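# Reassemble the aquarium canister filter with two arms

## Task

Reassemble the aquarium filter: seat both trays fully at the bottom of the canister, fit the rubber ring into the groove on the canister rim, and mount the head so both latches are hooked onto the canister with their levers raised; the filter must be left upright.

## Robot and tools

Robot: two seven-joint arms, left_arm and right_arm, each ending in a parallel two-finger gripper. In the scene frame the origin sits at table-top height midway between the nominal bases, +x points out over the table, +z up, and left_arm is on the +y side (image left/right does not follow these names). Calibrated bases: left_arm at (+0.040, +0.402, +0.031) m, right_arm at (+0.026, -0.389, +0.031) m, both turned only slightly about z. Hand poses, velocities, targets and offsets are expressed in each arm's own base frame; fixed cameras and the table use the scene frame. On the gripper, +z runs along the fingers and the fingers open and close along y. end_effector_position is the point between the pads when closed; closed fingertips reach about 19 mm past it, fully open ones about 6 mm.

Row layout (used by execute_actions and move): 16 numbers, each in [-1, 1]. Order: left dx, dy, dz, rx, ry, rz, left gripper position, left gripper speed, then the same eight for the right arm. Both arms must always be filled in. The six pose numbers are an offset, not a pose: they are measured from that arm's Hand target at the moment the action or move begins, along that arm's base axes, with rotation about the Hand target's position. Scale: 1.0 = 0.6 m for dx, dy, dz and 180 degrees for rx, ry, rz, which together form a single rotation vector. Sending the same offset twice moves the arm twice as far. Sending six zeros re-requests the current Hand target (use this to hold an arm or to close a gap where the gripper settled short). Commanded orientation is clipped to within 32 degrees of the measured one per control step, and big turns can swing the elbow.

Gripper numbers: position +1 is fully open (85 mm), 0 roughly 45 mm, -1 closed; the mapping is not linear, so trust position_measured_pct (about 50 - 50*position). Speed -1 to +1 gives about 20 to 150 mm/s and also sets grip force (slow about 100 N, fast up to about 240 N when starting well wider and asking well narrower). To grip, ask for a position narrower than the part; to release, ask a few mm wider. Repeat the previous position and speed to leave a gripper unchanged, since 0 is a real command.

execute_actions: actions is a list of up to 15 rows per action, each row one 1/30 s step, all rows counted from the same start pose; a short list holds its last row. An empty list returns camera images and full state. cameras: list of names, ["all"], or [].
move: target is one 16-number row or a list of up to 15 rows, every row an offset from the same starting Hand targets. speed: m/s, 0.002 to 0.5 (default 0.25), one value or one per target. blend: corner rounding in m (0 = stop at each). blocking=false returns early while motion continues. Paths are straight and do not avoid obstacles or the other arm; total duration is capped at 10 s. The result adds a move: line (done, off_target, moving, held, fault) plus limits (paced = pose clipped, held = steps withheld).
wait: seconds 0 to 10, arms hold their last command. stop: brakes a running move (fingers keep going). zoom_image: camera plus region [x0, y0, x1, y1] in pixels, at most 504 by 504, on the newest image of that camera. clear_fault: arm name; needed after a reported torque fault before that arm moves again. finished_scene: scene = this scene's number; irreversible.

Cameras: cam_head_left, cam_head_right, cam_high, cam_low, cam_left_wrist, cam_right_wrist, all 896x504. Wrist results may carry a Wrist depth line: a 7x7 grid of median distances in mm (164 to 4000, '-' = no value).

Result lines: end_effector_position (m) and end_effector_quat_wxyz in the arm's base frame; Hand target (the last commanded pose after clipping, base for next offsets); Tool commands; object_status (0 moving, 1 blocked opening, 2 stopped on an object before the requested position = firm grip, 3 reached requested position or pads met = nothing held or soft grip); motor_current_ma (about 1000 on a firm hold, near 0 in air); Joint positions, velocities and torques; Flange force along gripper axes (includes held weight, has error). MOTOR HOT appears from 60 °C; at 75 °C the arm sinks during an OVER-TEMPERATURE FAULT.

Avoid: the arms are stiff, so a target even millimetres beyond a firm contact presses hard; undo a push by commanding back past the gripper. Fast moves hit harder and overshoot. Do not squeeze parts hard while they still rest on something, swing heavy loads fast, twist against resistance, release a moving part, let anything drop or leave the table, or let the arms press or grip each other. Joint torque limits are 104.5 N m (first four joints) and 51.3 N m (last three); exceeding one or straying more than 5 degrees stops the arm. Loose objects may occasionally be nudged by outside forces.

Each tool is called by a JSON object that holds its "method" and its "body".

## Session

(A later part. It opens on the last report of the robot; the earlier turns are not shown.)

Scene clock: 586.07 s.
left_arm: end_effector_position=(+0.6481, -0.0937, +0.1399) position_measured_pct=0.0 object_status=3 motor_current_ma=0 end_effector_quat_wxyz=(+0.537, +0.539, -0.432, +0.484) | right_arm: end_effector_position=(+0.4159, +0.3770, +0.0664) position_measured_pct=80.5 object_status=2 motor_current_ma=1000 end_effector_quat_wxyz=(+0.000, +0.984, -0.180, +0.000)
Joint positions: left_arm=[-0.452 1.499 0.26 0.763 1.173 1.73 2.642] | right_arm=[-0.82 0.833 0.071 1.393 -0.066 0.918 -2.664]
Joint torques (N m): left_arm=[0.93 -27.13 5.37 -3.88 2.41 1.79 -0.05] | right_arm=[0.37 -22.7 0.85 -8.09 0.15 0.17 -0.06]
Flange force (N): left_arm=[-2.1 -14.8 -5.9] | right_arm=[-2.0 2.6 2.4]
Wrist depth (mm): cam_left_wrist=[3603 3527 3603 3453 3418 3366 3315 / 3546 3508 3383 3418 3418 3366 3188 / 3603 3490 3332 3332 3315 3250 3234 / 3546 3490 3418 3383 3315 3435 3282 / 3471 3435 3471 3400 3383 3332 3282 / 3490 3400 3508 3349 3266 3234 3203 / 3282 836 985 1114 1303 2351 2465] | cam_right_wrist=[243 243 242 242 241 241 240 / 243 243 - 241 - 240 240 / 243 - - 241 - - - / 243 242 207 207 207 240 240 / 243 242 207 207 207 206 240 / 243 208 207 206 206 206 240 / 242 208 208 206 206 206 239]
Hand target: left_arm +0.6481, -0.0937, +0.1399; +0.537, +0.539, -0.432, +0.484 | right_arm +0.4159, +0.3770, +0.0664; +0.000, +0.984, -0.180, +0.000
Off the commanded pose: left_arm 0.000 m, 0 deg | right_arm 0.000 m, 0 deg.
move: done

{"method": "move", "body": {"target": [0,0,0,0,0,0,1,1, 0, 0, -0.0017, 0,0,0, -0.62, -1], "speed": 0.01}}

{"method": "move", "body": {"target": [0,0,0,0,0,0,1,1, 0, 0, -0.0017, 0,0,0, -0.62, -1], "speed": 0.01, "cameras": ["cam_right_wrist"]}}

Scene clock: 592.17 s.
left_arm: end_effector_position=(+0.6481, -0.0937, +0.1399) position_measured_pct=0.0 object_status=3 motor_current_ma=0 end_effector_quat_wxyz=(+0.537, +0.539, -0.432, +0.484) | right_arm: end_effector_position=(+0.4159, +0.3770, +0.0654) position_measured_pct=80.5 object_status=2 motor_current_ma=1000 end_effector_quat_wxyz=(+0.000, +0.984, -0.180, +0.000)
Joint positions: left_arm=[-0.452 1.499 0.26 0.763 1.173 1.73 2.642] | right_arm=[-0.82 0.834 0.071 1.394 -0.066 0.916 -2.664]
Joint torques (N m): left_arm=[0.97 -27.14 5.36 -3.85 2.41 1.8 -0.02] | right_arm=[0.39 -22.67 0.82 -8.05 0.12 0.13 -0.06]
Flange force (N): left_arm=[-2.2 -14.9 -5.9] | right_arm=[-2.0 2.5 2.2]
Wrist depth (mm): cam_left_wrist=[3623 3508 3453 3418 3366 3366 3349 / 3508 3508 3546 3453 3383 3400 3332 / 3546 3453 3435 3435 3400 3383 3400 / 3623 3527 3400 3453 3349 3250 3315 / 3565 3490 3418 3315 3418 3266 3282 / 3435 3332 3471 3299 3332 3219 3250 / 3250 834 985 1105 1308 2402 2560] | cam_right_wrist=[242 242 241 240 240 240 239 / 242 241 241 240 240 239 239 / 242 - - 240 - - - / 242 - 207 207 207 239 239 / 242 241 208 207 207 207 239 / 242 215 208 206 206 206 239 / 241 208 208 206 206 206 238]
Hand target: left_arm +0.6481, -0.0937, +0.1399; +0.537, +0.539, -0.432, +0.484 | right_arm +0.4159, +0.3770, +0.0654; +0.000, +0.984, -0.180, +0.000
Off the commanded pose: left_arm 0.000 m, 0 deg | right_arm 0.000 m, 0 deg.
move: done

Scene clock: 592.87 s.
left_arm: end_effector_position=(+0.6481, -0.0937, +0.1399) position_measured_pct=0.0 object_status=3 motor_current_ma=0 end_effector_quat_wxyz=(+0.537, +0.539, -0.432, +0.484) | right_arm: end_effector_position=(+0.4159, +0.3770, +0.0644) position_measured_pct=80.5 object_status=2 motor_current_ma=1000 end_effector_quat_wxyz=(+0.000, +0.984, -0.180, +0.000)
Joint positions: left_arm=[-0.452 1.499 0.26 0.763 1.173 1.73 2.642] | right_arm=[-0.82 0.835 0.071 1.395 -0.066 0.913 -2.664]
Joint torques (N m): left_arm=[0.94 -27.13 5.38 -3.88 2.4 1.82 -0.03] | right_arm=[-0.77 -11.68 -0.5 -7.34 -0.19 -2.93 -0.1]
Flange force (N): left_arm=[-2.2 -14.6 -5.8] | right_arm=[-4.8 12.8 -21.2]
Wrist depth (mm): cam_left_wrist=[3527 3546 3453 3453 3366 3418 3383 / 3565 3490 3603 3418 3435 3383 3383 / 3490 3435 3471 3332 3332 3383 3366 / 3546 3435 3435 3400 3366 3315 3266 / 3490 3453 3490 3366 3383 3332 3266 / 3418 3453 3349 3435 3266 3400 3157 / 3349 833 991 1111 1290 2420 2570] | cam_right_wrist=[242 241 241 240 240 239 239 / 242 241 - 240 - 239 239 / 241 - - 240 - - - / 242 241 208 207 207 239 239 / 242 241 208 207 207 206 238 / 241 208 208 207 207 206 238 / 241 208 207 206 206 206 238]
Hand target: left_arm +0.6481, -0.0937, +0.1399; +0.537, +0.539, -0.432, +0.484 | right_arm +0.4159, +0.3770, +0.0644; +0.000, +0.984, -0.180, +0.000
Off the commanded pose: left_arm 0.000 m, 0 deg | right_arm 0.000 m, 0 deg.
move: done
Images, in order (width x height): cam_right_wrist 896x504.

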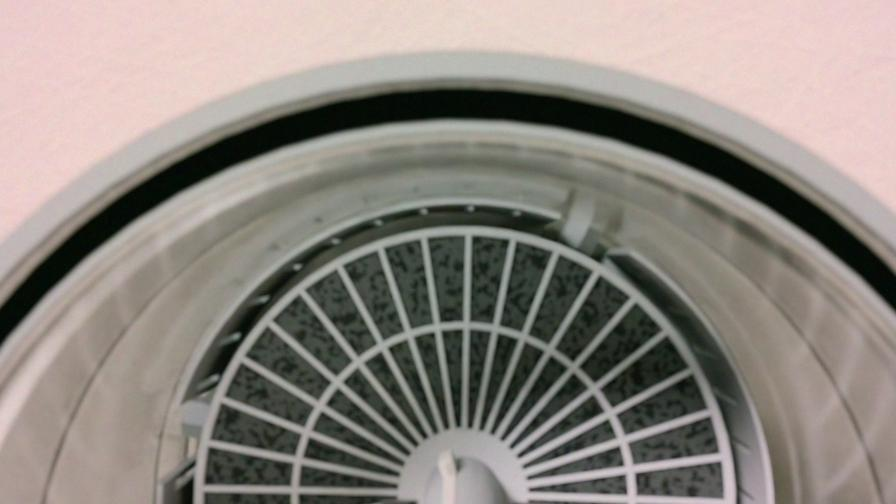

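{"method": "move", "body": {"target": [0,0,0,0,0,0,1,1, 0, 0, 0.0007, 0,0,0, -0.62, -1], "speed": 0.01}}

Scene clock: 600.00 s.
left_arm: end_effector_position=(+0.6481, -0.0937, +0.1399) position_measured_pct=0.0 object_status=3 motor_current_ma=0 end_effector_quat_wxyz=(+0.537, +0.539, -0.432, +0.484) | right_arm: end_effector_position=(+0.4159, +0.3770, +0.0647) position_measured_pct=80.5 object_status=2 motor_current_ma=1000 end_effector_quat_wxyz=(+0.000, +0.984, -0.180, +0.000)
Joint positions: left_arm=[-0.452 1.499 0.26 0.763 1.173 1.73 2.642] | right_arm=[-0.82 0.835 0.071 1.395 -0.066 0.914 -2.664]
Joint torques (N m): left_arm=[0.94 -27.08 5.33 -3.86 2.39 1.81 -0.05] | right_arm=[-1.16 -15.03 -0.74 -6.56 -0.4 -1.08 -0.09]
Flange force (N): left_arm=[-2.0 -14.7 -5.8] | right_arm=[-1.8 8.3 -12.8]
Wrist depth (mm): cam_left_wrist=[3565 3546 3527 3418 3418 3400 3315 / 3490 3490 3418 3435 3490 3366 3282 / 3527 3603 3435 3471 3332 3332 3332 / 3546 3565 3400 3400 3366 3332 3315 / 3527 3453 3383 3383 3250 3366 3250 / 3435 3471 3453 3366 3349 3315 3250 / 3315 838 978 1118 1318 2429 2511] | cam_right_wrist=[242 241 241 240 240 239 239 / 242 241 - 240 - 239 239 / 242 - - 240 - - - / 241 241 208 207 207 239 239 / 241 241 208 207 207 207 238 / 242 208 208 207 207 206 238 / 241 208 208 206 206 206 238]
Hand target: left_arm +0.6481, -0.0937, +0.1399; +0.537, +0.539, -0.432, +0.484 | right_arm +0.4159, +0.3770, +0.0648; +0.000, +0.984, -0.180, +0.000
Off the commanded pose: left_arm 0.000 m, 0 deg | right_arm 0.000 m, 0 deg.
move: done

{"method": "move", "body": {"target": [[0,0,0,0,0,0,1,1, 0, 0, 0.0004, 0,0,0, -0.62, -1],[0,0,0,0,0,0,1,1, 0, 0, 0.0004, 0,0,0, -0.35, -1]], "speed": 0.01, "cameras": ["cam_right_wrist"]}}

Scene clock: 610.83 s.
left_arm: end_effector_position=(+0.6481, -0.0937, +0.1399) position_measured_pct=0.0 object_status=3 motor_current_ma=0 end_effector_quat_wxyz=(+0.537, +0.539, -0.432, +0.484) | right_arm: end_effector_position=(+0.4159, +0.3770, +0.0650) position_measured_pct=67.5 object_status=0 motor_current_ma=0 end_effector_quat_wxyz=(+0.000, +0.984, -0.180, +0.000)
Joint positions: left_arm=[-0.452 1.499 0.26 0.763 1.173 1.73 2.642] | right_arm=[-0.82 0.835 0.071 1.394 -0.066 0.915 -2.664]
Joint torques (N m): left_arm=[0.96 -27.15 5.38 -3.86 2.39 1.81 -0.04] | right_arm=[0.34 -22.04 0.8 -7.81 0.13 0.16 -0.07]
Flange force (N): left_arm=[-2.2 -14.9 -5.9] | right_arm=[-2.0 2.8 1.2]
Wrist depth (mm): cam_left_wrist=[3565 3584 3508 3453 3418 3332 3299 / 3725 3508 3546 3435 3349 3332 3299 / 3490 3453 3435 3383 3332 3282 3315 / 3527 3471 3490 3453 3349 3315 3315 / 3508 3400 3418 3332 3315 3299 3250 / 3546 3400 3332 3400 3234 3299 3282 / 3250 833 993 1107 1308 2456 2550] | cam_right_wrist=[242 241 241 240 240 239 239 / 242 241 - 240 240 239 239 / 241 - - 240 - - - / 241 - 208 207 207 239 239 / 241 241 208 207 206 206 238 / 242 208 207 207 206 206 238 / 241 208 207 206 206 206 238]
Hand target: left_arm +0.6481, -0.0937, +0.1399; +0.537, +0.539, -0.432, +0.484 | right_arm +0.4159, +0.3770, +0.0650; +0.000, +0.984, -0.180, +0.000
Off the commanded pose: left_arm 0.000 m, 0 deg | right_arm 0.000 m, 0 deg.
move: done
Images, in order (width x height): cam_right_wrist 896x504.

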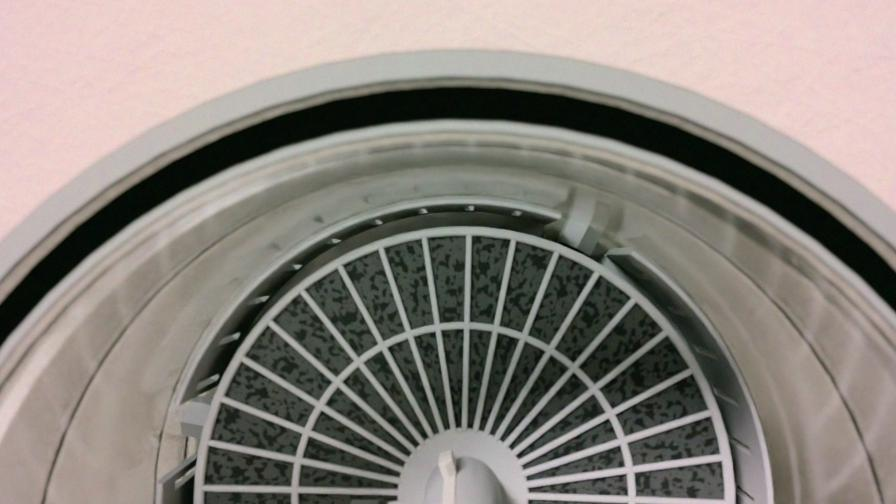

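{"method": "move", "body": {"target": [[0,0,0,0,0,0,1,1, 0, 0, 0.2, 0,0,0, -0.35, -1],[0,0,0,0,0,0,1,1, -0.0973, 0.0, 0.3397, 0,0,0.115, -0.35, -1]], "speed": [0.1,0.2], "blend": [0.03,0], "cameras": ["cam_right_wrist"]}}

{"method": "zoom_image", "body": {"camera": "cam_right_wrist", "region": [260, 40, 680, 470]}}

Scene clock: 621.23 s.
left_arm: end_effector_position=(+0.6481, -0.0937, +0.1399) position_measured_pct=0.0 object_status=3 motor_current_ma=0 end_effector_quat_wxyz=(+0.537, +0.539, -0.432, +0.484) | right_arm: end_effector_position=(+0.3576, +0.3770, +0.2688) position_measured_pct=67.5 object_status=3 motor_current_ma=0 end_effector_quat_wxyz=(+0.000, +1.000, +0.000, +0.000)
Joint positions: left_arm=[-0.452 1.499 0.26 0.763 1.173 1.73 2.642] | right_arm=[-0.862 0.528 0.004 1.261 -0.002 1.352 -2.429]
Joint torques (N m): left_arm=[0.92 -27.12 5.37 -3.88 2.38 1.81 -0.04] | right_arm=[0.39 -18.83 0.28 -9.4 0.12 0.14 0.08]
Flange force (N): left_arm=[-2.1 -14.7 -5.8] | right_arm=[-2.7 1.6 2.1]
Wrist depth (mm): cam_left_wrist=[3490 3490 3471 3435 3299 3383 3349 / 3603 3565 3349 3435 3383 3418 3349 / 3527 3490 3471 3565 3366 3315 3250 / 3527 3418 3400 3453 3266 3383 3383 / 3400 3508 3471 3383 3315 3299 3315 / 3471 3471 3315 3400 3282 3299 3282 / 3282 833 982 1109 1316 2456 2870] | cam_right_wrist=[447 446 444 442 442 441 440 / 446 445 444 410 442 441 440 / 446 445 411 411 410 442 441 / 446 445 411 409 410 323 433 / 446 445 411 409 410 441 410 / 446 445 444 425 443 441 409 / 446 444 444 322 441 441 409]
Hand target: left_arm +0.6481, -0.0937, +0.1399; +0.537, +0.539, -0.432, +0.484 | right_arm +0.3575, +0.3770, +0.2689; +0.000, +1.000, +0.000, +0.000
Off the commanded pose: left_arm 0.000 m, 0 deg | right_arm 0.000 m, 0 deg.
move: done
Images, in order (width x height): cam_right_wrist 896x504.

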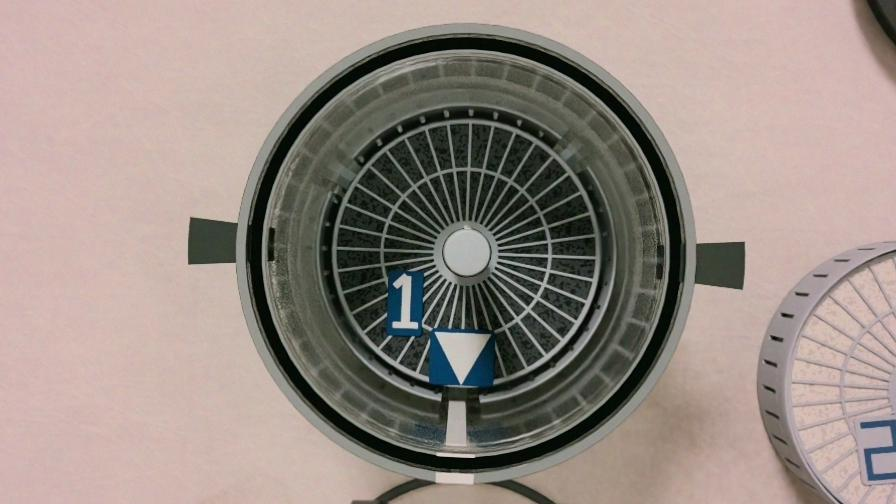

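Scaled by 1.172 from the camera's 896x504 image, which has a finer 1280x720 frame.

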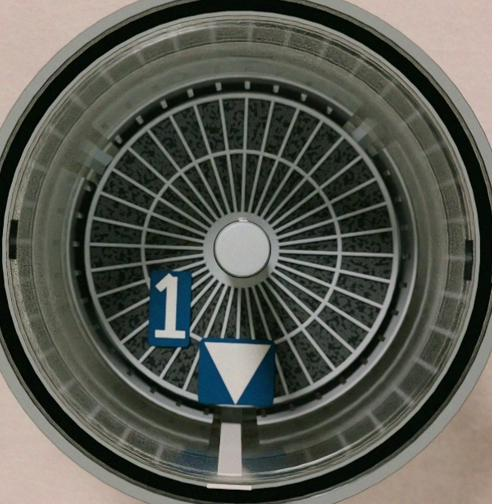

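{"method": "move", "body": {"target": [0,0,0,0,0,0,1,1, -0.108, -0.3623, 0, 0,0,0, 0, 1], "speed": 0.25, "cameras": ["cam_right_wrist"]}}

{"method": "zoom_image", "body": {"camera": "cam_right_wrist", "region": [290, 80, 640, 430]}}

Scene clock: 630.67 s.
left_arm: end_effector_position=(+0.6481, -0.0937, +0.1399) position_measured_pct=0.0 object_status=3 motor_current_ma=0 end_effector_quat_wxyz=(+0.537, +0.539, -0.432, +0.484) | right_arm: end_effector_position=(+0.2928, +0.1597, +0.2689) position_measured_pct=49.8 object_status=3 motor_current_ma=0 end_effector_quat_wxyz=(+0.000, +1.000, +0.000, +0.000)
Joint positions: left_arm=[-0.452 1.499 0.26 0.763 1.173 1.73 2.642] | right_arm=[-0.64 0.102 0.073 1.873 -0.008 1.167 -2.135]
Joint torques (N m): left_arm=[0.96 -27.07 5.32 -3.93 2.42 1.81 -0.04] | right_arm=[0.65 -10.39 -0.07 -8.89 0.07 0.14 -0.05]
Flange force (N): left_arm=[-2.0 -14.2 -5.7] | right_arm=[-1.6 0.0 2.3]
Wrist depth (mm): cam_left_wrist=[3508 3546 3546 3471 3366 3366 3349 / 3623 3508 3435 3527 3418 3383 3266 / 3546 3584 3383 3490 3366 3315 3366 / 3546 3490 3453 3383 3332 3349 3332 / 3471 3299 3349 3400 3435 3349 3219 / 3453 3471 3282 3435 3332 3219 3250 / 3299 832 979 1109 1313 2394 2908] | cam_right_wrist=[415 447 447 446 444 443 440 / 414 447 446 414 443 443 442 / 414 446 446 413 413 442 441 / 448 446 446 413 411 442 441 / 449 447 446 412 412 441 441 / 448 446 445 443 443 441 441 / 448 446 445 444 443 441 441]
Hand target: left_arm +0.6481, -0.0937, +0.1399; +0.537, +0.539, -0.432, +0.484 | right_arm +0.2927, +0.1597, +0.2689; +0.000, +1.000, +0.000, +0.000
Off the commanded pose: left_arm 0.000 m, 0 deg | right_arm 0.000 m, 0 deg.
move: done
Images, in order (width x height): cam_right_wrist 896x504.

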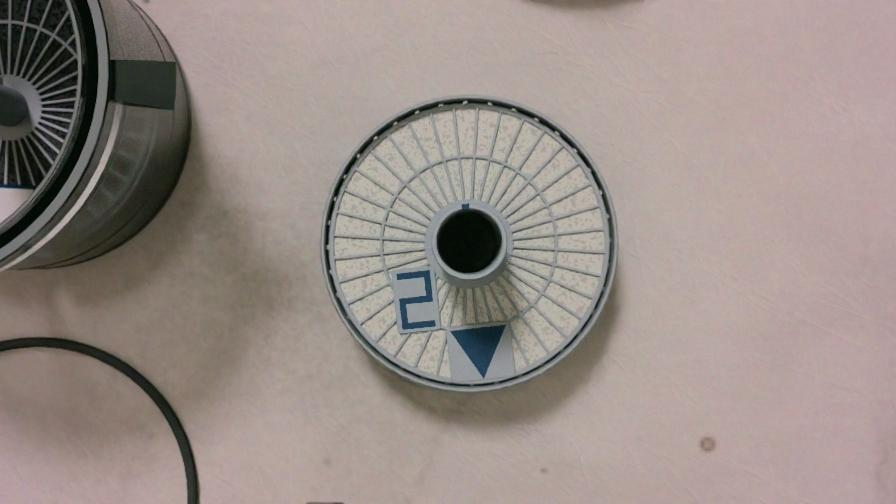

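Scaled by 1.440 from the camera's 896x504 image, which has a finer 1280x720 frame.

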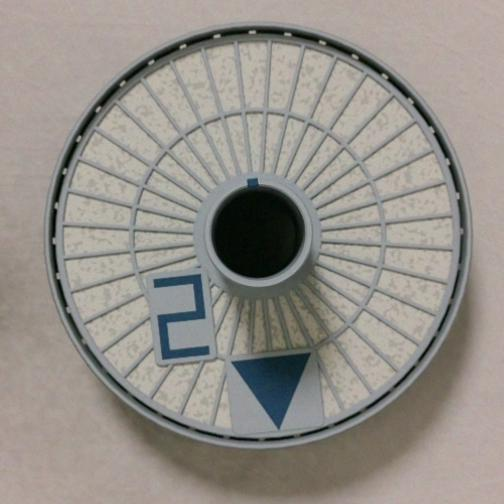

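{"method": "move", "body": {"target": [0,0,0,0,0,0,1,1, 0.105, -0.0033, -0.233, 0,0,0, 0.3, 1], "speed": 0.2, "cameras": ["cam_right_wrist","cam_low"]}}

{"method": "zoom_image", "body": {"camera": "cam_low", "region": [290, 150, 380, 260]}}

Scene clock: 676.07 s.
left_arm: end_effector_position=(+0.6481, -0.0937, +0.1399) position_measured_pct=0.0 object_status=3 motor_current_ma=0 end_effector_quat_wxyz=(+0.537, +0.539, -0.432, +0.484) | right_arm: end_effector_position=(+0.3557, +0.1577, +0.1291) position_measured_pct=35.1 object_status=3 motor_current_ma=0 end_effector_quat_wxyz=(+0.000, +1.000, +0.000, +0.000)
Joint positions: left_arm=[-0.452 1.499 0.26 0.763 1.173 1.73 2.642] | right_arm=[-0.549 0.423 0.091 1.965 -0.055 0.756 -1.997]
Joint torques (N m): left_arm=[0.97 -27.15 5.4 -3.9 2.39 1.79 -0.06] | right_arm=[0.36 -14.26 0.45 -6.86 0.12 0.32 -0.06]
Flange force (N): left_arm=[-2.1 -14.7 -5.9] | right_arm=[-2.9 0.5 2.0]
Wrist depth (mm): cam_left_wrist=[3663 3565 3490 3490 3349 3435 3435 / 3508 3508 3453 3435 3400 3400 3332 / 3508 3490 3471 3471 3349 3332 3315 / 3453 3383 3349 3418 3332 3315 675 / 3453 3383 3299 3383 3349 3282 3234 / 3453 3490 3383 3349 3266 3234 695 / 3203 830 985 1107 1310 2402 2394] | cam_right_wrist=[307 307 306 305 304 304 303 / 307 307 306 305 304 304 303 / 307 307 306 305 304 303 302 / 307 306 306 274 274 303 302 / 307 307 275 274 273 303 302 / 307 306 274 273 273 303 302 / 307 306 275 260 273 303 302]
Hand target: left_arm +0.6481, -0.0937, +0.1399; +0.537, +0.539, -0.432, +0.484 | right_arm +0.3557, +0.1577, +0.1291; +0.000, +1.000, +0.000, +0.000
Off the commanded pose: left_arm 0.000 m, 0 deg | right_arm 0.000 m, 0 deg.
move: done
Images, in order (width x height): cam_low 896x504, cam_right_wrist 896x504.

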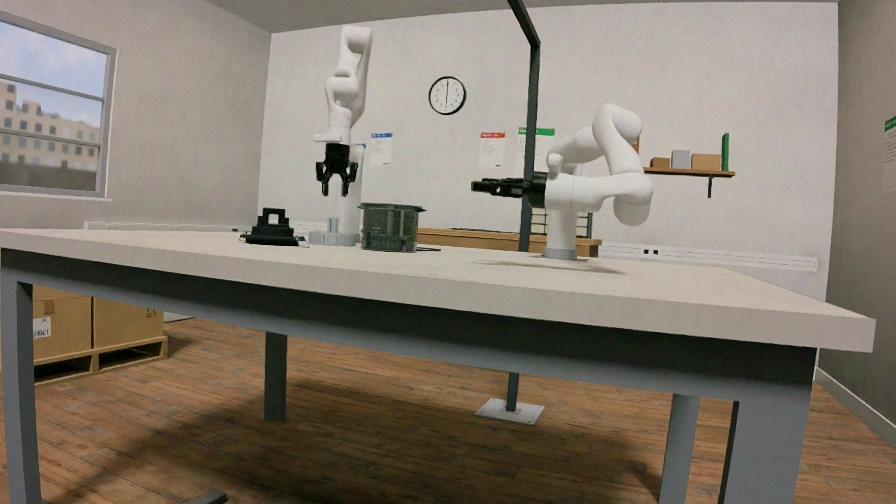

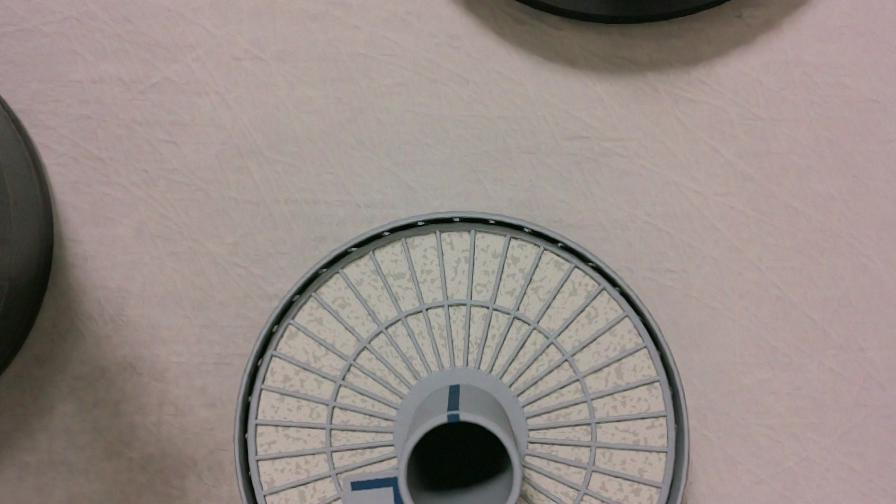

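Scaled by 4.582 from the camera's 896x504 image, which has a finer 1280x720 frame.

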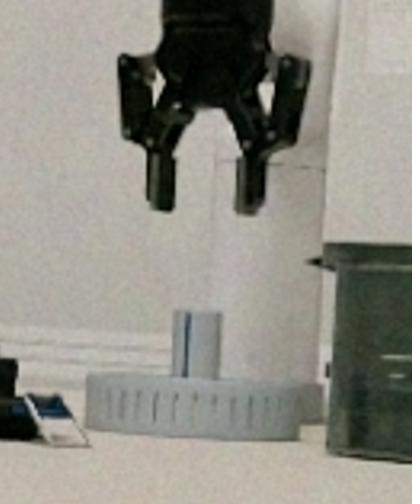

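{"method": "move", "body": {"target": [[0,0,0,0,0,0,1,1, 0.002, 0.002, -0.1633, 0,0,0, 0.3, 1],[0,0,0,0,0,0,1,1, 0.002, 0.002, -0.1633, 0,0,0, -0.34, -1]], "speed": 0.12, "cameras": ["cam_right_wrist","cam_low"]}}

{"method": "zoom_image", "body": {"camera": "cam_low", "region": [290, 150, 380, 260]}}

Scene clock: 706.07 s.
left_arm: end_effector_position=(+0.6481, -0.0937, +0.1399) position_measured_pct=0.0 object_status=3 motor_current_ma=0 end_effector_quat_wxyz=(+0.537, +0.539, -0.432, +0.484) | right_arm: end_effector_position=(+0.3570, +0.1589, +0.0311) position_measured_pct=64.5 object_status=0 motor_current_ma=1000 end_effector_quat_wxyz=(+0.000, +1.000, +0.000, +0.000)
Joint positions: left_arm=[-0.452 1.499 0.26 0.763 1.173 1.73 2.642] | right_arm=[-0.526 0.636 0.061 2.046 -0.082 0.462 -1.974]
Joint torques (N m): left_arm=[0.98 -27.14 5.35 -3.89 2.42 1.8 -0.02] | right_arm=[0.29 -10.78 0.2 -5.26 -0.21 -1.36 -0.32]
Flange force (N): left_arm=[-2.2 -14.6 -5.8] | right_arm=[-6.8 2.9 -15.5]
Wrist depth (mm): cam_left_wrist=[3584 3508 3508 3418 3435 3400 3266 / 3508 3565 3435 3400 3400 3349 3315 / 3603 3490 3471 3508 3383 3383 3366 / 3490 3418 3400 3400 3366 3315 3203 / 3418 3471 3400 3349 3400 3315 668 / 3527 3471 3383 3366 3266 3315 638 / 3366 831 987 1114 1303 2411 666] | cam_right_wrist=[209 209 208 208 207 207 206 / 209 209 208 207 207 206 206 / 209 209 208 207 207 206 206 / 209 208 177 177 176 206 206 / 209 177 177 177 176 176 206 / 209 177 177 176 176 176 205 / 209 177 177 175 176 175 176]
Hand target: left_arm +0.6481, -0.0937, +0.1399; +0.537, +0.539, -0.432, +0.484 | right_arm +0.3570, +0.1589, +0.0311; +0.000, +1.000, +0.000, +0.000
Off the commanded pose: left_arm 0.000 m, 0 deg | right_arm 0.000 m, 0 deg.
move: done
Images, in order (width x height): cam_low 896x504, cam_right_wrist 896x504.

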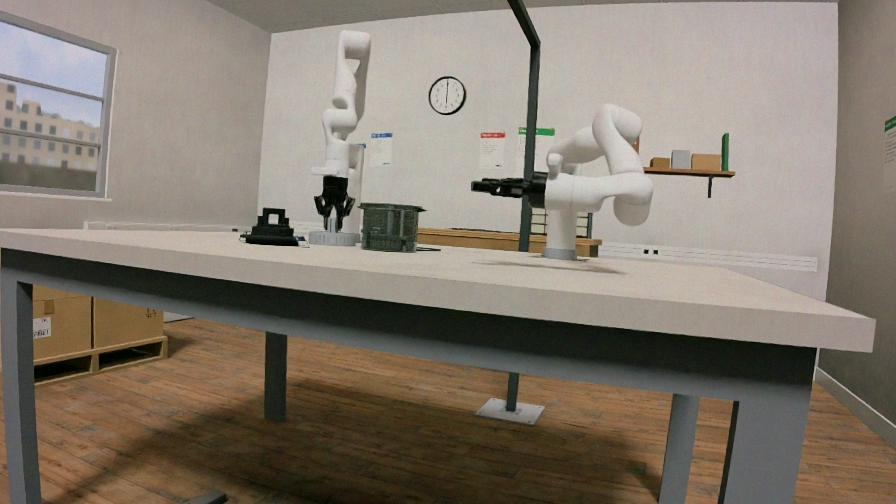

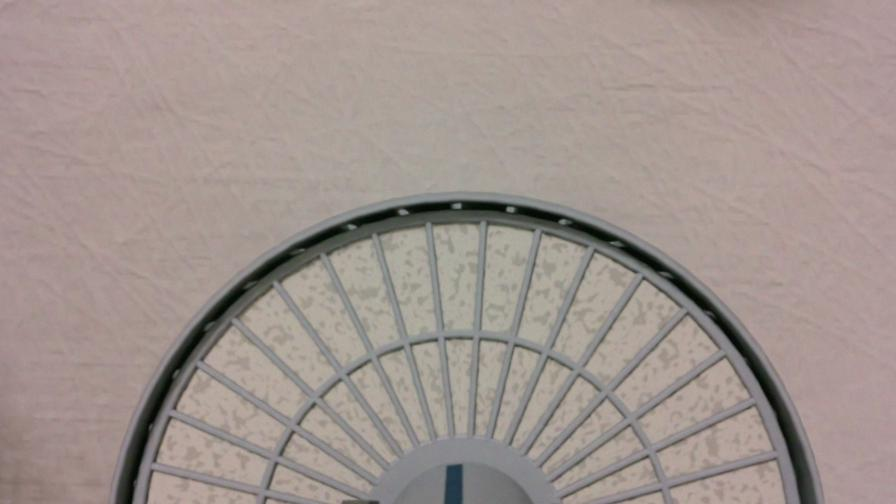

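Scaled by 4.582 from the camera's 896x504 image, which has a finer 1280x720 frame.

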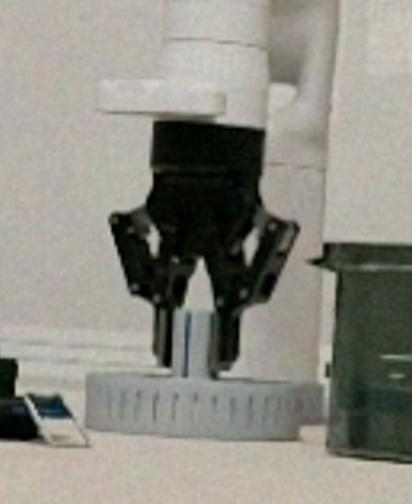

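{"method": "move", "body": {"target": [[0,0,0,0,0,0,1,1, 0, 0, 0.0167, 0,0,0, -0.34, -1],[0,0,0,0,0,0,1,1, 0,0, 0.2583, 0,0,0, -0.34, -1],[0,0,0,0,0,0,1,1, 0.0975, 0.3628, 0.2583, 0,0,-0.0517, -0.34, -1]], "speed": [0.03,0.2,0.25], "blend": [0.01,0.05,0], "cameras": ["cam_right_wrist","cam_high"]}}

{"method": "zoom_image", "body": {"camera": "cam_high", "region": [430, 140, 560, 290]}}

Scene clock: 732.87 s.
left_arm: end_effector_position=(+0.6481, -0.0937, +0.1399) position_measured_pct=0.0 object_status=3 motor_current_ma=0 end_effector_quat_wxyz=(+0.537, +0.539, -0.432, +0.484) | right_arm: end_effector_position=(+0.4154, +0.3765, +0.1861) position_measured_pct=64.5 object_status=2 motor_current_ma=1000 end_effector_quat_wxyz=(+0.000, +0.997, -0.081, +0.000)
Joint positions: left_arm=[-0.452 1.499 0.26 0.763 1.173 1.73 2.642] | right_arm=[-0.831 0.688 0.095 1.254 -0.064 1.202 -2.468]
Joint torques (N m): left_arm=[0.93 -27.09 5.37 -3.84 2.39 1.81 -0.03] | right_arm=[0.36 -21.83 0.79 -9.4 0.14 0.24 -0.07]
Flange force (N): left_arm=[-2.1 -14.9 -5.8] | right_arm=[-2.6 2.4 3.3]
Wrist depth (mm): cam_left_wrist=[3643 3584 3453 3400 3349 3299 3315 / 3565 3508 3418 3418 3418 3349 3315 / 3383 3490 3349 3453 3366 3366 3349 / 3490 3453 3400 3299 3418 3315 3234 / 3546 3527 3471 3453 3400 3282 3250 / 3546 3366 3366 3366 3315 3282 3234 / 3332 839 988 1112 1303 2376 421] | cam_right_wrist=[363 363 362 361 360 360 358 / 363 362 362 361 359 359 358 / 363 363 362 240 240 359 358 / 363 362 177 177 176 358 358 / 363 176 177 177 176 176 357 / 362 177 177 176 176 176 357 / 363 177 177 175 176 175 174]
Hand target: left_arm +0.6481, -0.0937, +0.1399; +0.537, +0.539, -0.432, +0.484 | right_arm +0.4154, +0.3766, +0.1861; +0.000, +0.997, -0.081, +0.000
Off the commanded pose: left_arm 0.000 m, 0 deg | right_arm 0.000 m, 0 deg.
move: done; blend cut to 0.005 m at target 1
Images, in order (width x height): cam_high 896x504, cam_right_wrist 896x504.

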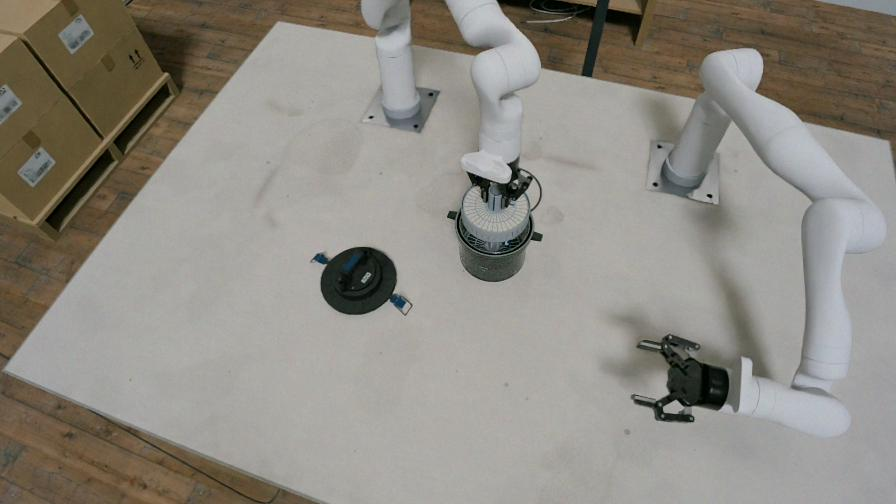

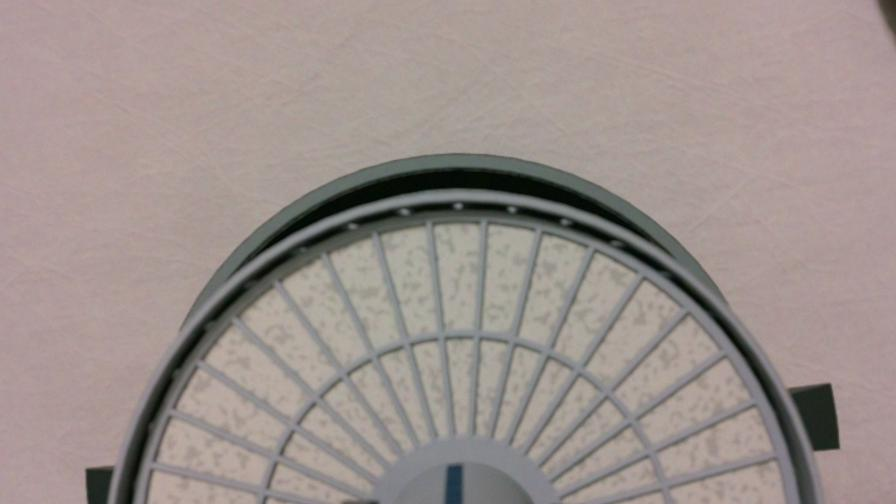

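Scaled by 3.360 from the camera's 896x504 image, which has a finer 1280x720 frame.

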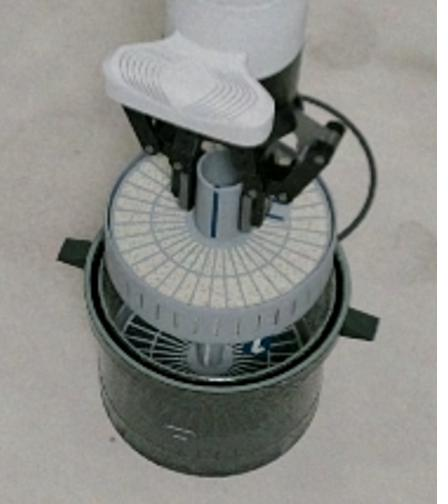

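{"method": "move", "body": {"target": [0,0,0,0,0,0,1,1, 0, 0, -0.05, 0,0,0, -0.34, -1], "speed": 0.06, "cameras": ["cam_right_wrist","cam_high"]}}

{"method": "zoom_image", "body": {"camera": "cam_high", "region": [430, 140, 560, 290]}}

Scene clock: 749.13 s.
left_arm: end_effector_position=(+0.6481, -0.0937, +0.1399) position_measured_pct=0.0 object_status=3 motor_current_ma=0 end_effector_quat_wxyz=(+0.537, +0.539, -0.432, +0.484) | right_arm: end_effector_position=(+0.4155, +0.3765, +0.1561) position_measured_pct=64.5 object_status=2 motor_current_ma=1000 end_effector_quat_wxyz=(+0.000, +0.997, -0.081, +0.000)
Joint positions: left_arm=[-0.452 1.499 0.26 0.763 1.173 1.73 2.642] | right_arm=[-0.83 0.717 0.091 1.301 -0.066 1.126 -2.466]
Joint torques (N m): left_arm=[0.96 -27.12 5.34 -3.87 2.39 1.81 -0.06] | right_arm=[0.36 -21.94 0.84 -8.98 0.11 0.02 -0.07]
Flange force (N): left_arm=[-2.1 -14.8 -5.9] | right_arm=[-2.0 1.6 2.3]
Wrist depth (mm): cam_left_wrist=[3663 3527 3490 3546 3435 3400 3418 / 3546 3527 3471 3418 3383 3299 3332 / 3546 3471 3453 3383 3315 3349 3383 / 3565 3565 3527 3471 3349 3383 3266 / 3435 3546 3383 3349 3332 3332 3282 / 3527 3418 3299 3315 3282 3282 3250 / 3366 832 988 1111 1326 2438 1268] | cam_right_wrist=[333 333 332 331 330 330 329 / 333 332 331 330 330 329 329 / 333 333 211 210 210 329 328 / 333 211 176 176 176 209 329 / 332 177 177 177 176 176 329 / 333 177 177 176 176 176 328 / 333 177 177 175 176 175 210]
Hand target: left_arm +0.6481, -0.0937, +0.1399; +0.537, +0.539, -0.432, +0.484 | right_arm +0.4155, +0.3765, +0.1561; +0.000, +0.997, -0.081, +0.000
Off the commanded pose: left_arm 0.000 m, 0 deg | right_arm 0.000 m, 0 deg.
move: done
Images, in order (width x height): cam_high 896x504, cam_right_wrist 896x504.

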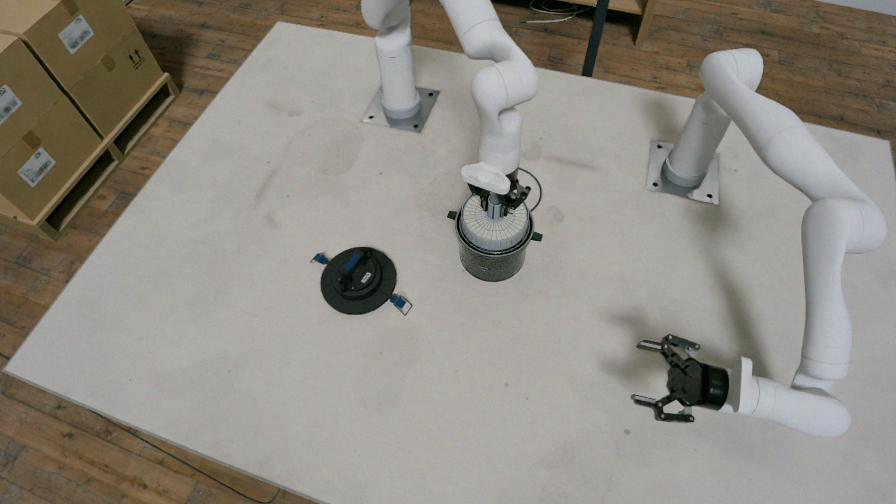

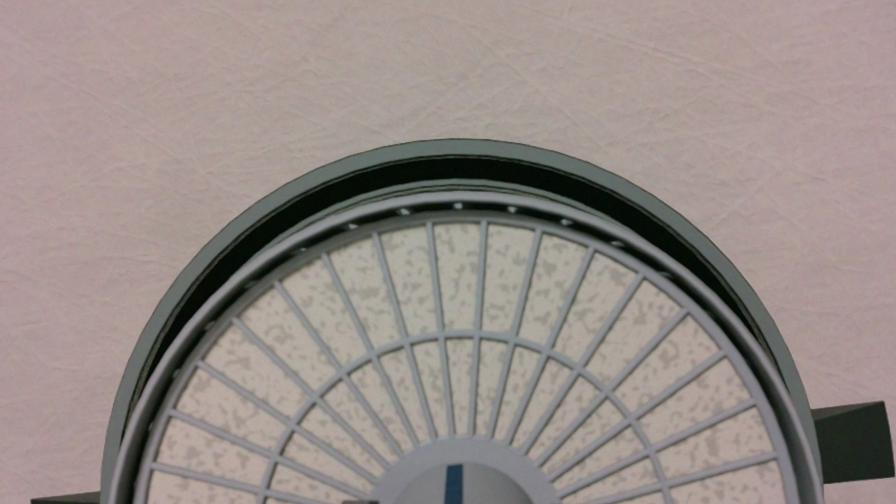

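Scaled by 3.360 from the camera's 896x504 image, which has a finer 1280x720 frame.

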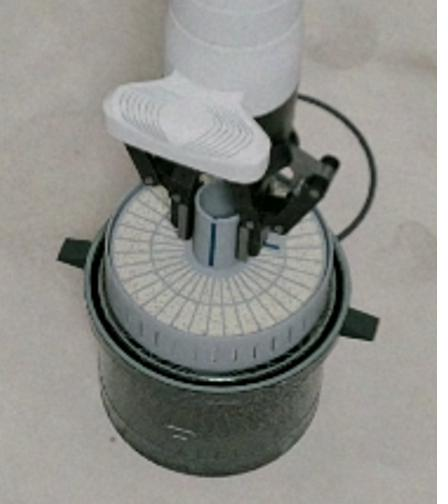

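{"method": "zoom_image", "body": {"camera": "cam_right_wrist", "region": [90, 344, 250, 504]}}

{"method": "zoom_image", "body": {"camera": "cam_right_wrist", "region": [690, 344, 850, 504]}}

Scaled by 3.150 from the camera's 896x504 image, which has a finer 1280x720 frame.

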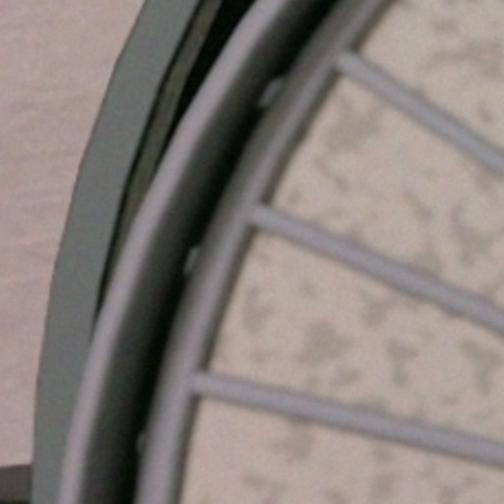

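Scaled by 3.150 from the camera's 896x504 image, which has a finer 1280x720 frame.

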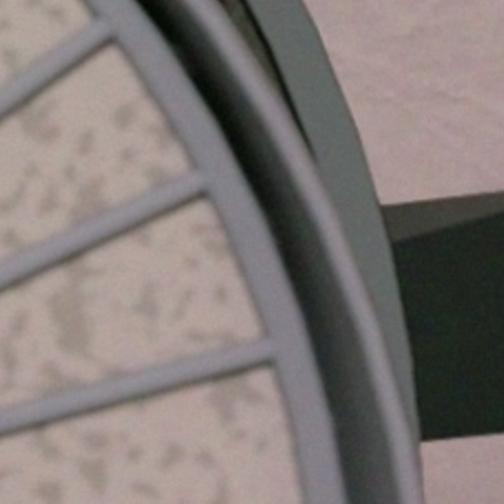

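{"method": "move", "body": {"target": [[0,0,0,0,0,0,1,1, 0.0008, 0.0018, 0, 0,0,0, -0.34, -1],[0,0,0,0,0,0,1,1, 0.0008, 0.0018, -0.0167, 0,0,0, -0.34, -1]], "speed": 0.03, "cameras": ["cam_right_wrist","cam_high"]}}

{"method": "zoom_image", "body": {"camera": "cam_high", "region": [430, 140, 560, 290]}}

Scene clock: 778.50 s.
left_arm: end_effector_position=(+0.6481, -0.0937, +0.1399) position_measured_pct=0.0 object_status=3 motor_current_ma=0 end_effector_quat_wxyz=(+0.537, +0.539, -0.432, +0.484) | right_arm: end_effector_position=(+0.4159, +0.3776, +0.1461) position_measured_pct=64.5 object_status=2 motor_current_ma=1000 end_effector_quat_wxyz=(+0.000, +0.997, -0.081, +0.000)
Joint positions: left_arm=[-0.452 1.499 0.26 0.763 1.173 1.73 2.642] | right_arm=[-0.83 0.731 0.09 1.31 -0.067 1.103 -2.466]
Joint torques (N m): left_arm=[0.96 -27.1 5.34 -3.9 2.42 1.8 -0.02] | right_arm=[0.21 -21.88 0.64 -8.9 0.02 -0.04 -0.1]
Flange force (N): left_arm=[-2.1 -14.4 -5.8] | right_arm=[-1.9 2.1 1.9]
Wrist depth (mm): cam_left_wrist=[3643 3546 3471 3453 3366 3366 3349 / 3546 3435 3508 3349 3366 3435 3332 / 3490 3643 3508 3435 3383 3299 3332 / 3527 3508 3527 3349 3366 3219 3299 / 3471 3453 3332 3400 3349 3299 3282 / 3418 3418 3349 3250 3299 3282 3299 / 3266 836 988 1109 1310 2402 2456] | cam_right_wrist=[323 322 322 320 320 320 319 / 323 322 322 321 320 320 319 / 324 322 201 200 200 319 319 / 323 201 177 177 176 195 319 / 323 177 177 176 176 176 318 / 323 177 177 176 176 176 201 / 322 177 177 175 176 176 176]
Hand target: left_arm +0.6481, -0.0937, +0.1399; +0.537, +0.539, -0.432, +0.484 | right_arm +0.4159, +0.3776, +0.1460; +0.000, +0.997, -0.081, +0.000
Off the commanded pose: left_arm 0.000 m, 0 deg | right_arm 0.000 m, 0 deg.
move: done
Images, in order (width x height): cam_high 896x504, cam_right_wrist 896x504.

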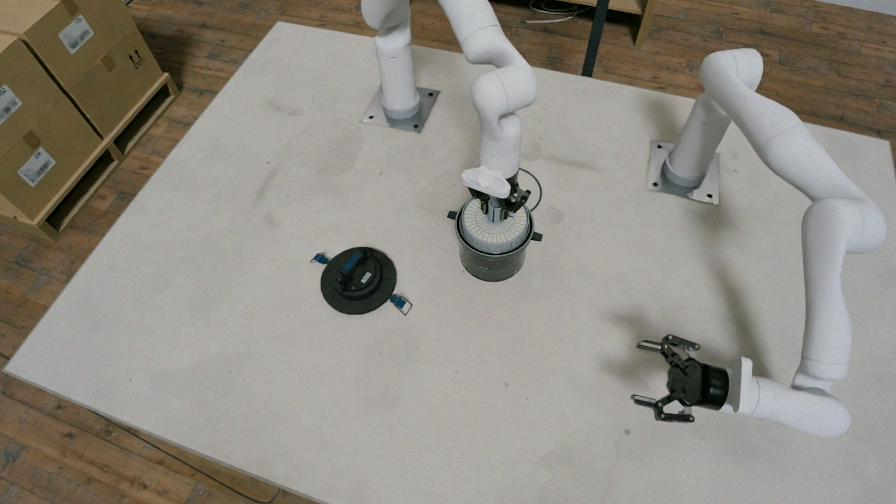

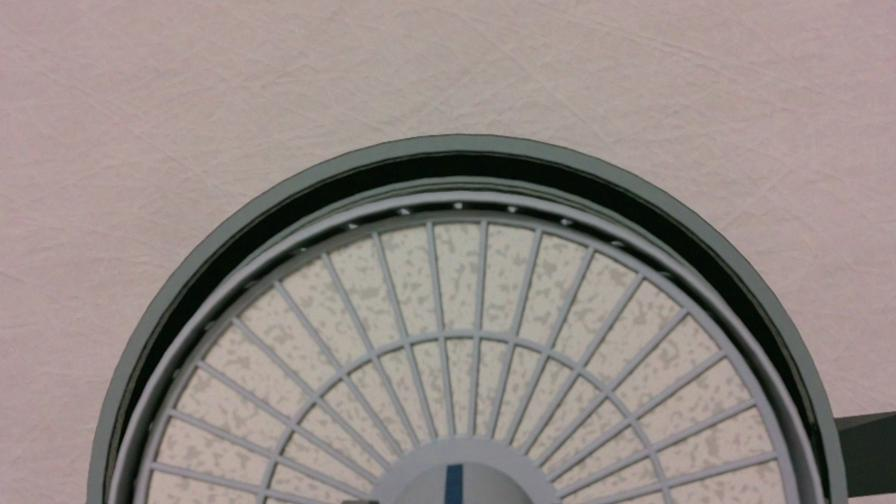

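Scaled by 3.360 from the camera's 896x504 image, which has a finer 1280x720 frame.

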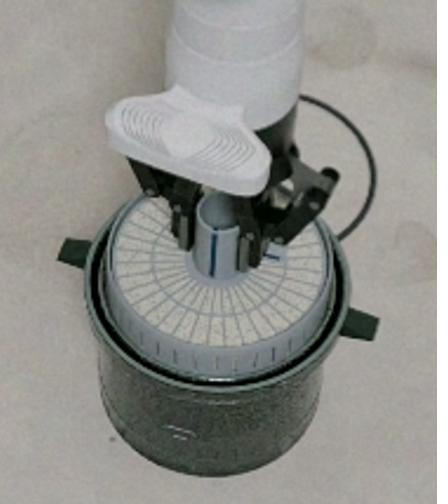

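{"method": "move", "body": {"target": [0,0,0,0,0,0,1,1, 0, 0, -0.0267, 0,0,0, -0.34, -1], "speed": 0.03}}

{"method": "move", "body": {"target": [0,0,0,0,0,0,1,1, 0, 0, -0.0267, 0,0,0, -0.34, -1], "speed": 0.03, "cameras": ["cam_right_wrist","cam_high"]}}

{"method": "zoom_image", "body": {"camera": "cam_high", "region": [430, 140, 560, 290]}}

Scene clock: 789.57 s.
left_arm: end_effector_position=(+0.6481, -0.0937, +0.1399) position_measured_pct=0.0 object_status=3 motor_current_ma=0 end_effector_quat_wxyz=(+0.537, +0.539, -0.432, +0.484) | right_arm: end_effector_position=(+0.4159, +0.3777, +0.1300) position_measured_pct=64.5 object_status=2 motor_current_ma=1000 end_effector_quat_wxyz=(+0.000, +0.997, -0.081, +0.000)
Joint positions: left_arm=[-0.452 1.499 0.26 0.763 1.173 1.73 2.642] | right_arm=[-0.829 0.749 0.088 1.331 -0.068 1.064 -2.465]
Joint torques (N m): left_arm=[0.98 -27.14 5.38 -3.89 2.42 1.8 -0.04] | right_arm=[0.24 -22.16 0.71 -8.77 0.04 0.18 -0.1]
Flange force (N): left_arm=[-2.2 -14.7 -5.9] | right_arm=[-2.1 2.2 2.6]
Wrist depth (mm): cam_left_wrist=[3508 3584 3546 3508 3453 3366 3332 / 3527 3508 3453 3471 3435 3400 3349 / 3490 3471 3490 3349 3435 3349 3332 / 3508 3471 3400 3418 3299 3299 3349 / 3490 3366 3471 3435 3400 3188 3299 / 3490 3490 3383 3349 3332 3315 3234 / 3349 840 984 1118 1305 2420 2540] | cam_right_wrist=[307 307 306 305 304 303 303 / 307 306 306 305 304 304 303 / 306 306 185 184 184 303 303 / 307 185 176 177 176 179 302 / 307 181 177 177 176 176 302 / 307 177 177 176 176 176 183 / 185 177 177 175 176 175 178]
Hand target: left_arm +0.6481, -0.0937, +0.1399; +0.537, +0.539, -0.432, +0.484 | right_arm +0.4159, +0.3776, +0.1300; +0.000, +0.997, -0.081, +0.000
Off the commanded pose: left_arm 0.000 m, 0 deg | right_arm 0.000 m, 0 deg.
move: done

Scene clock: 790.40 s.
left_arm: end_effector_position=(+0.6481, -0.0937, +0.1399) position_measured_pct=0.0 object_status=3 motor_current_ma=0 end_effector_quat_wxyz=(+0.537, +0.539, -0.432, +0.484) | right_arm: end_effector_position=(+0.4159, +0.3776, +0.1140) position_measured_pct=64.5 object_status=2 motor_current_ma=1000 end_effector_quat_wxyz=(+0.000, +0.997, -0.081, +0.000)
Joint positions: left_arm=[-0.452 1.499 0.26 0.763 1.173 1.73 2.642] | right_arm=[-0.828 0.769 0.086 1.349 -0.069 1.026 -2.464]
Joint torques (N m): left_arm=[0.96 -27.11 5.36 -3.88 2.42 1.79 -0.04] | right_arm=[0.28 -22.16 0.78 -8.86 0.07 0.15 -0.06]
Flange force (N): left_arm=[-2.1 -14.6 -5.8] | right_arm=[-3.1 3.2 2.6]
Wrist depth (mm): cam_left_wrist=[3565 3546 3471 3471 3400 3332 3282 / 3508 3453 3418 3508 3400 3383 3332 / 3623 3603 3546 3435 3349 3282 3234 / 3435 3471 3584 3418 3332 3349 3282 / 3453 3471 3435 3366 3315 3315 3250 / 3584 3508 3282 3299 3332 3282 3266 / 3332 835 984 1114 1305 2429 2456] | cam_right_wrist=[291 291 290 289 288 288 287 / 291 290 290 289 288 288 287 / 291 290 169 170 168 287 287 / 291 169 176 177 176 170 287 / 290 176 177 176 176 176 287 / 169 177 177 176 176 176 287 / 291 177 177 175 176 176 174]
Hand target: left_arm +0.6481, -0.0937, +0.1399; +0.537, +0.539, -0.432, +0.484 | right_arm +0.4159, +0.3776, +0.1140; +0.000, +0.997, -0.081, +0.000
Off the commanded pose: left_arm 0.000 m, 0 deg | right_arm 0.000 m, 0 deg.
move: done
Images, in order (width x height): cam_high 896x504, cam_right_wrist 896x504.

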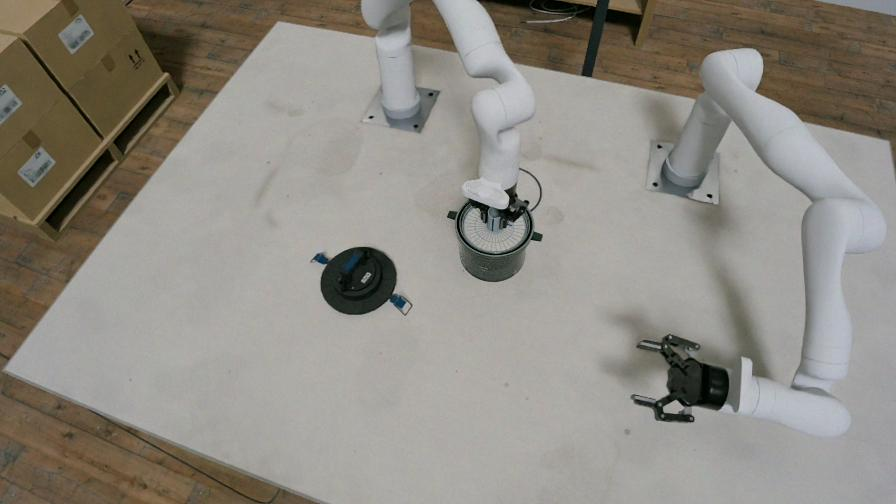

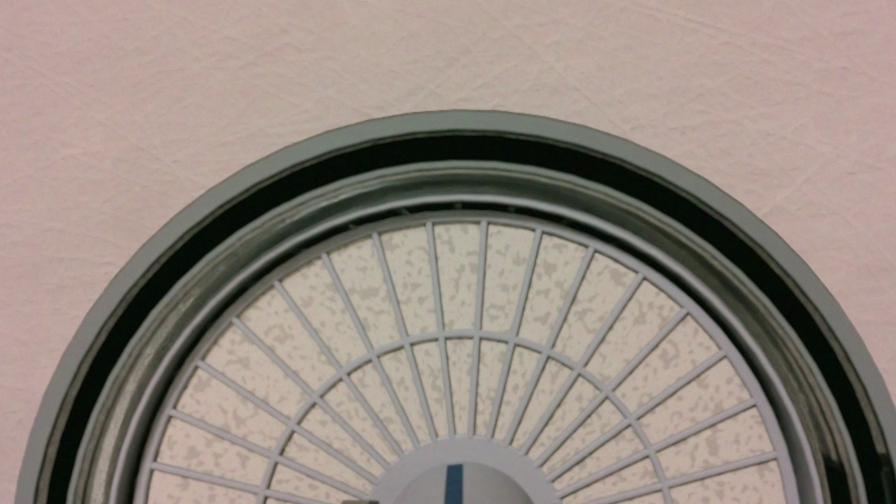

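Scaled by 3.360 from the camera's 896x504 image, which has a finer 1280x720 frame.

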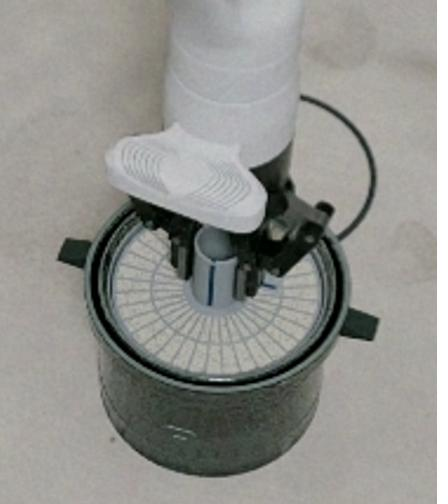

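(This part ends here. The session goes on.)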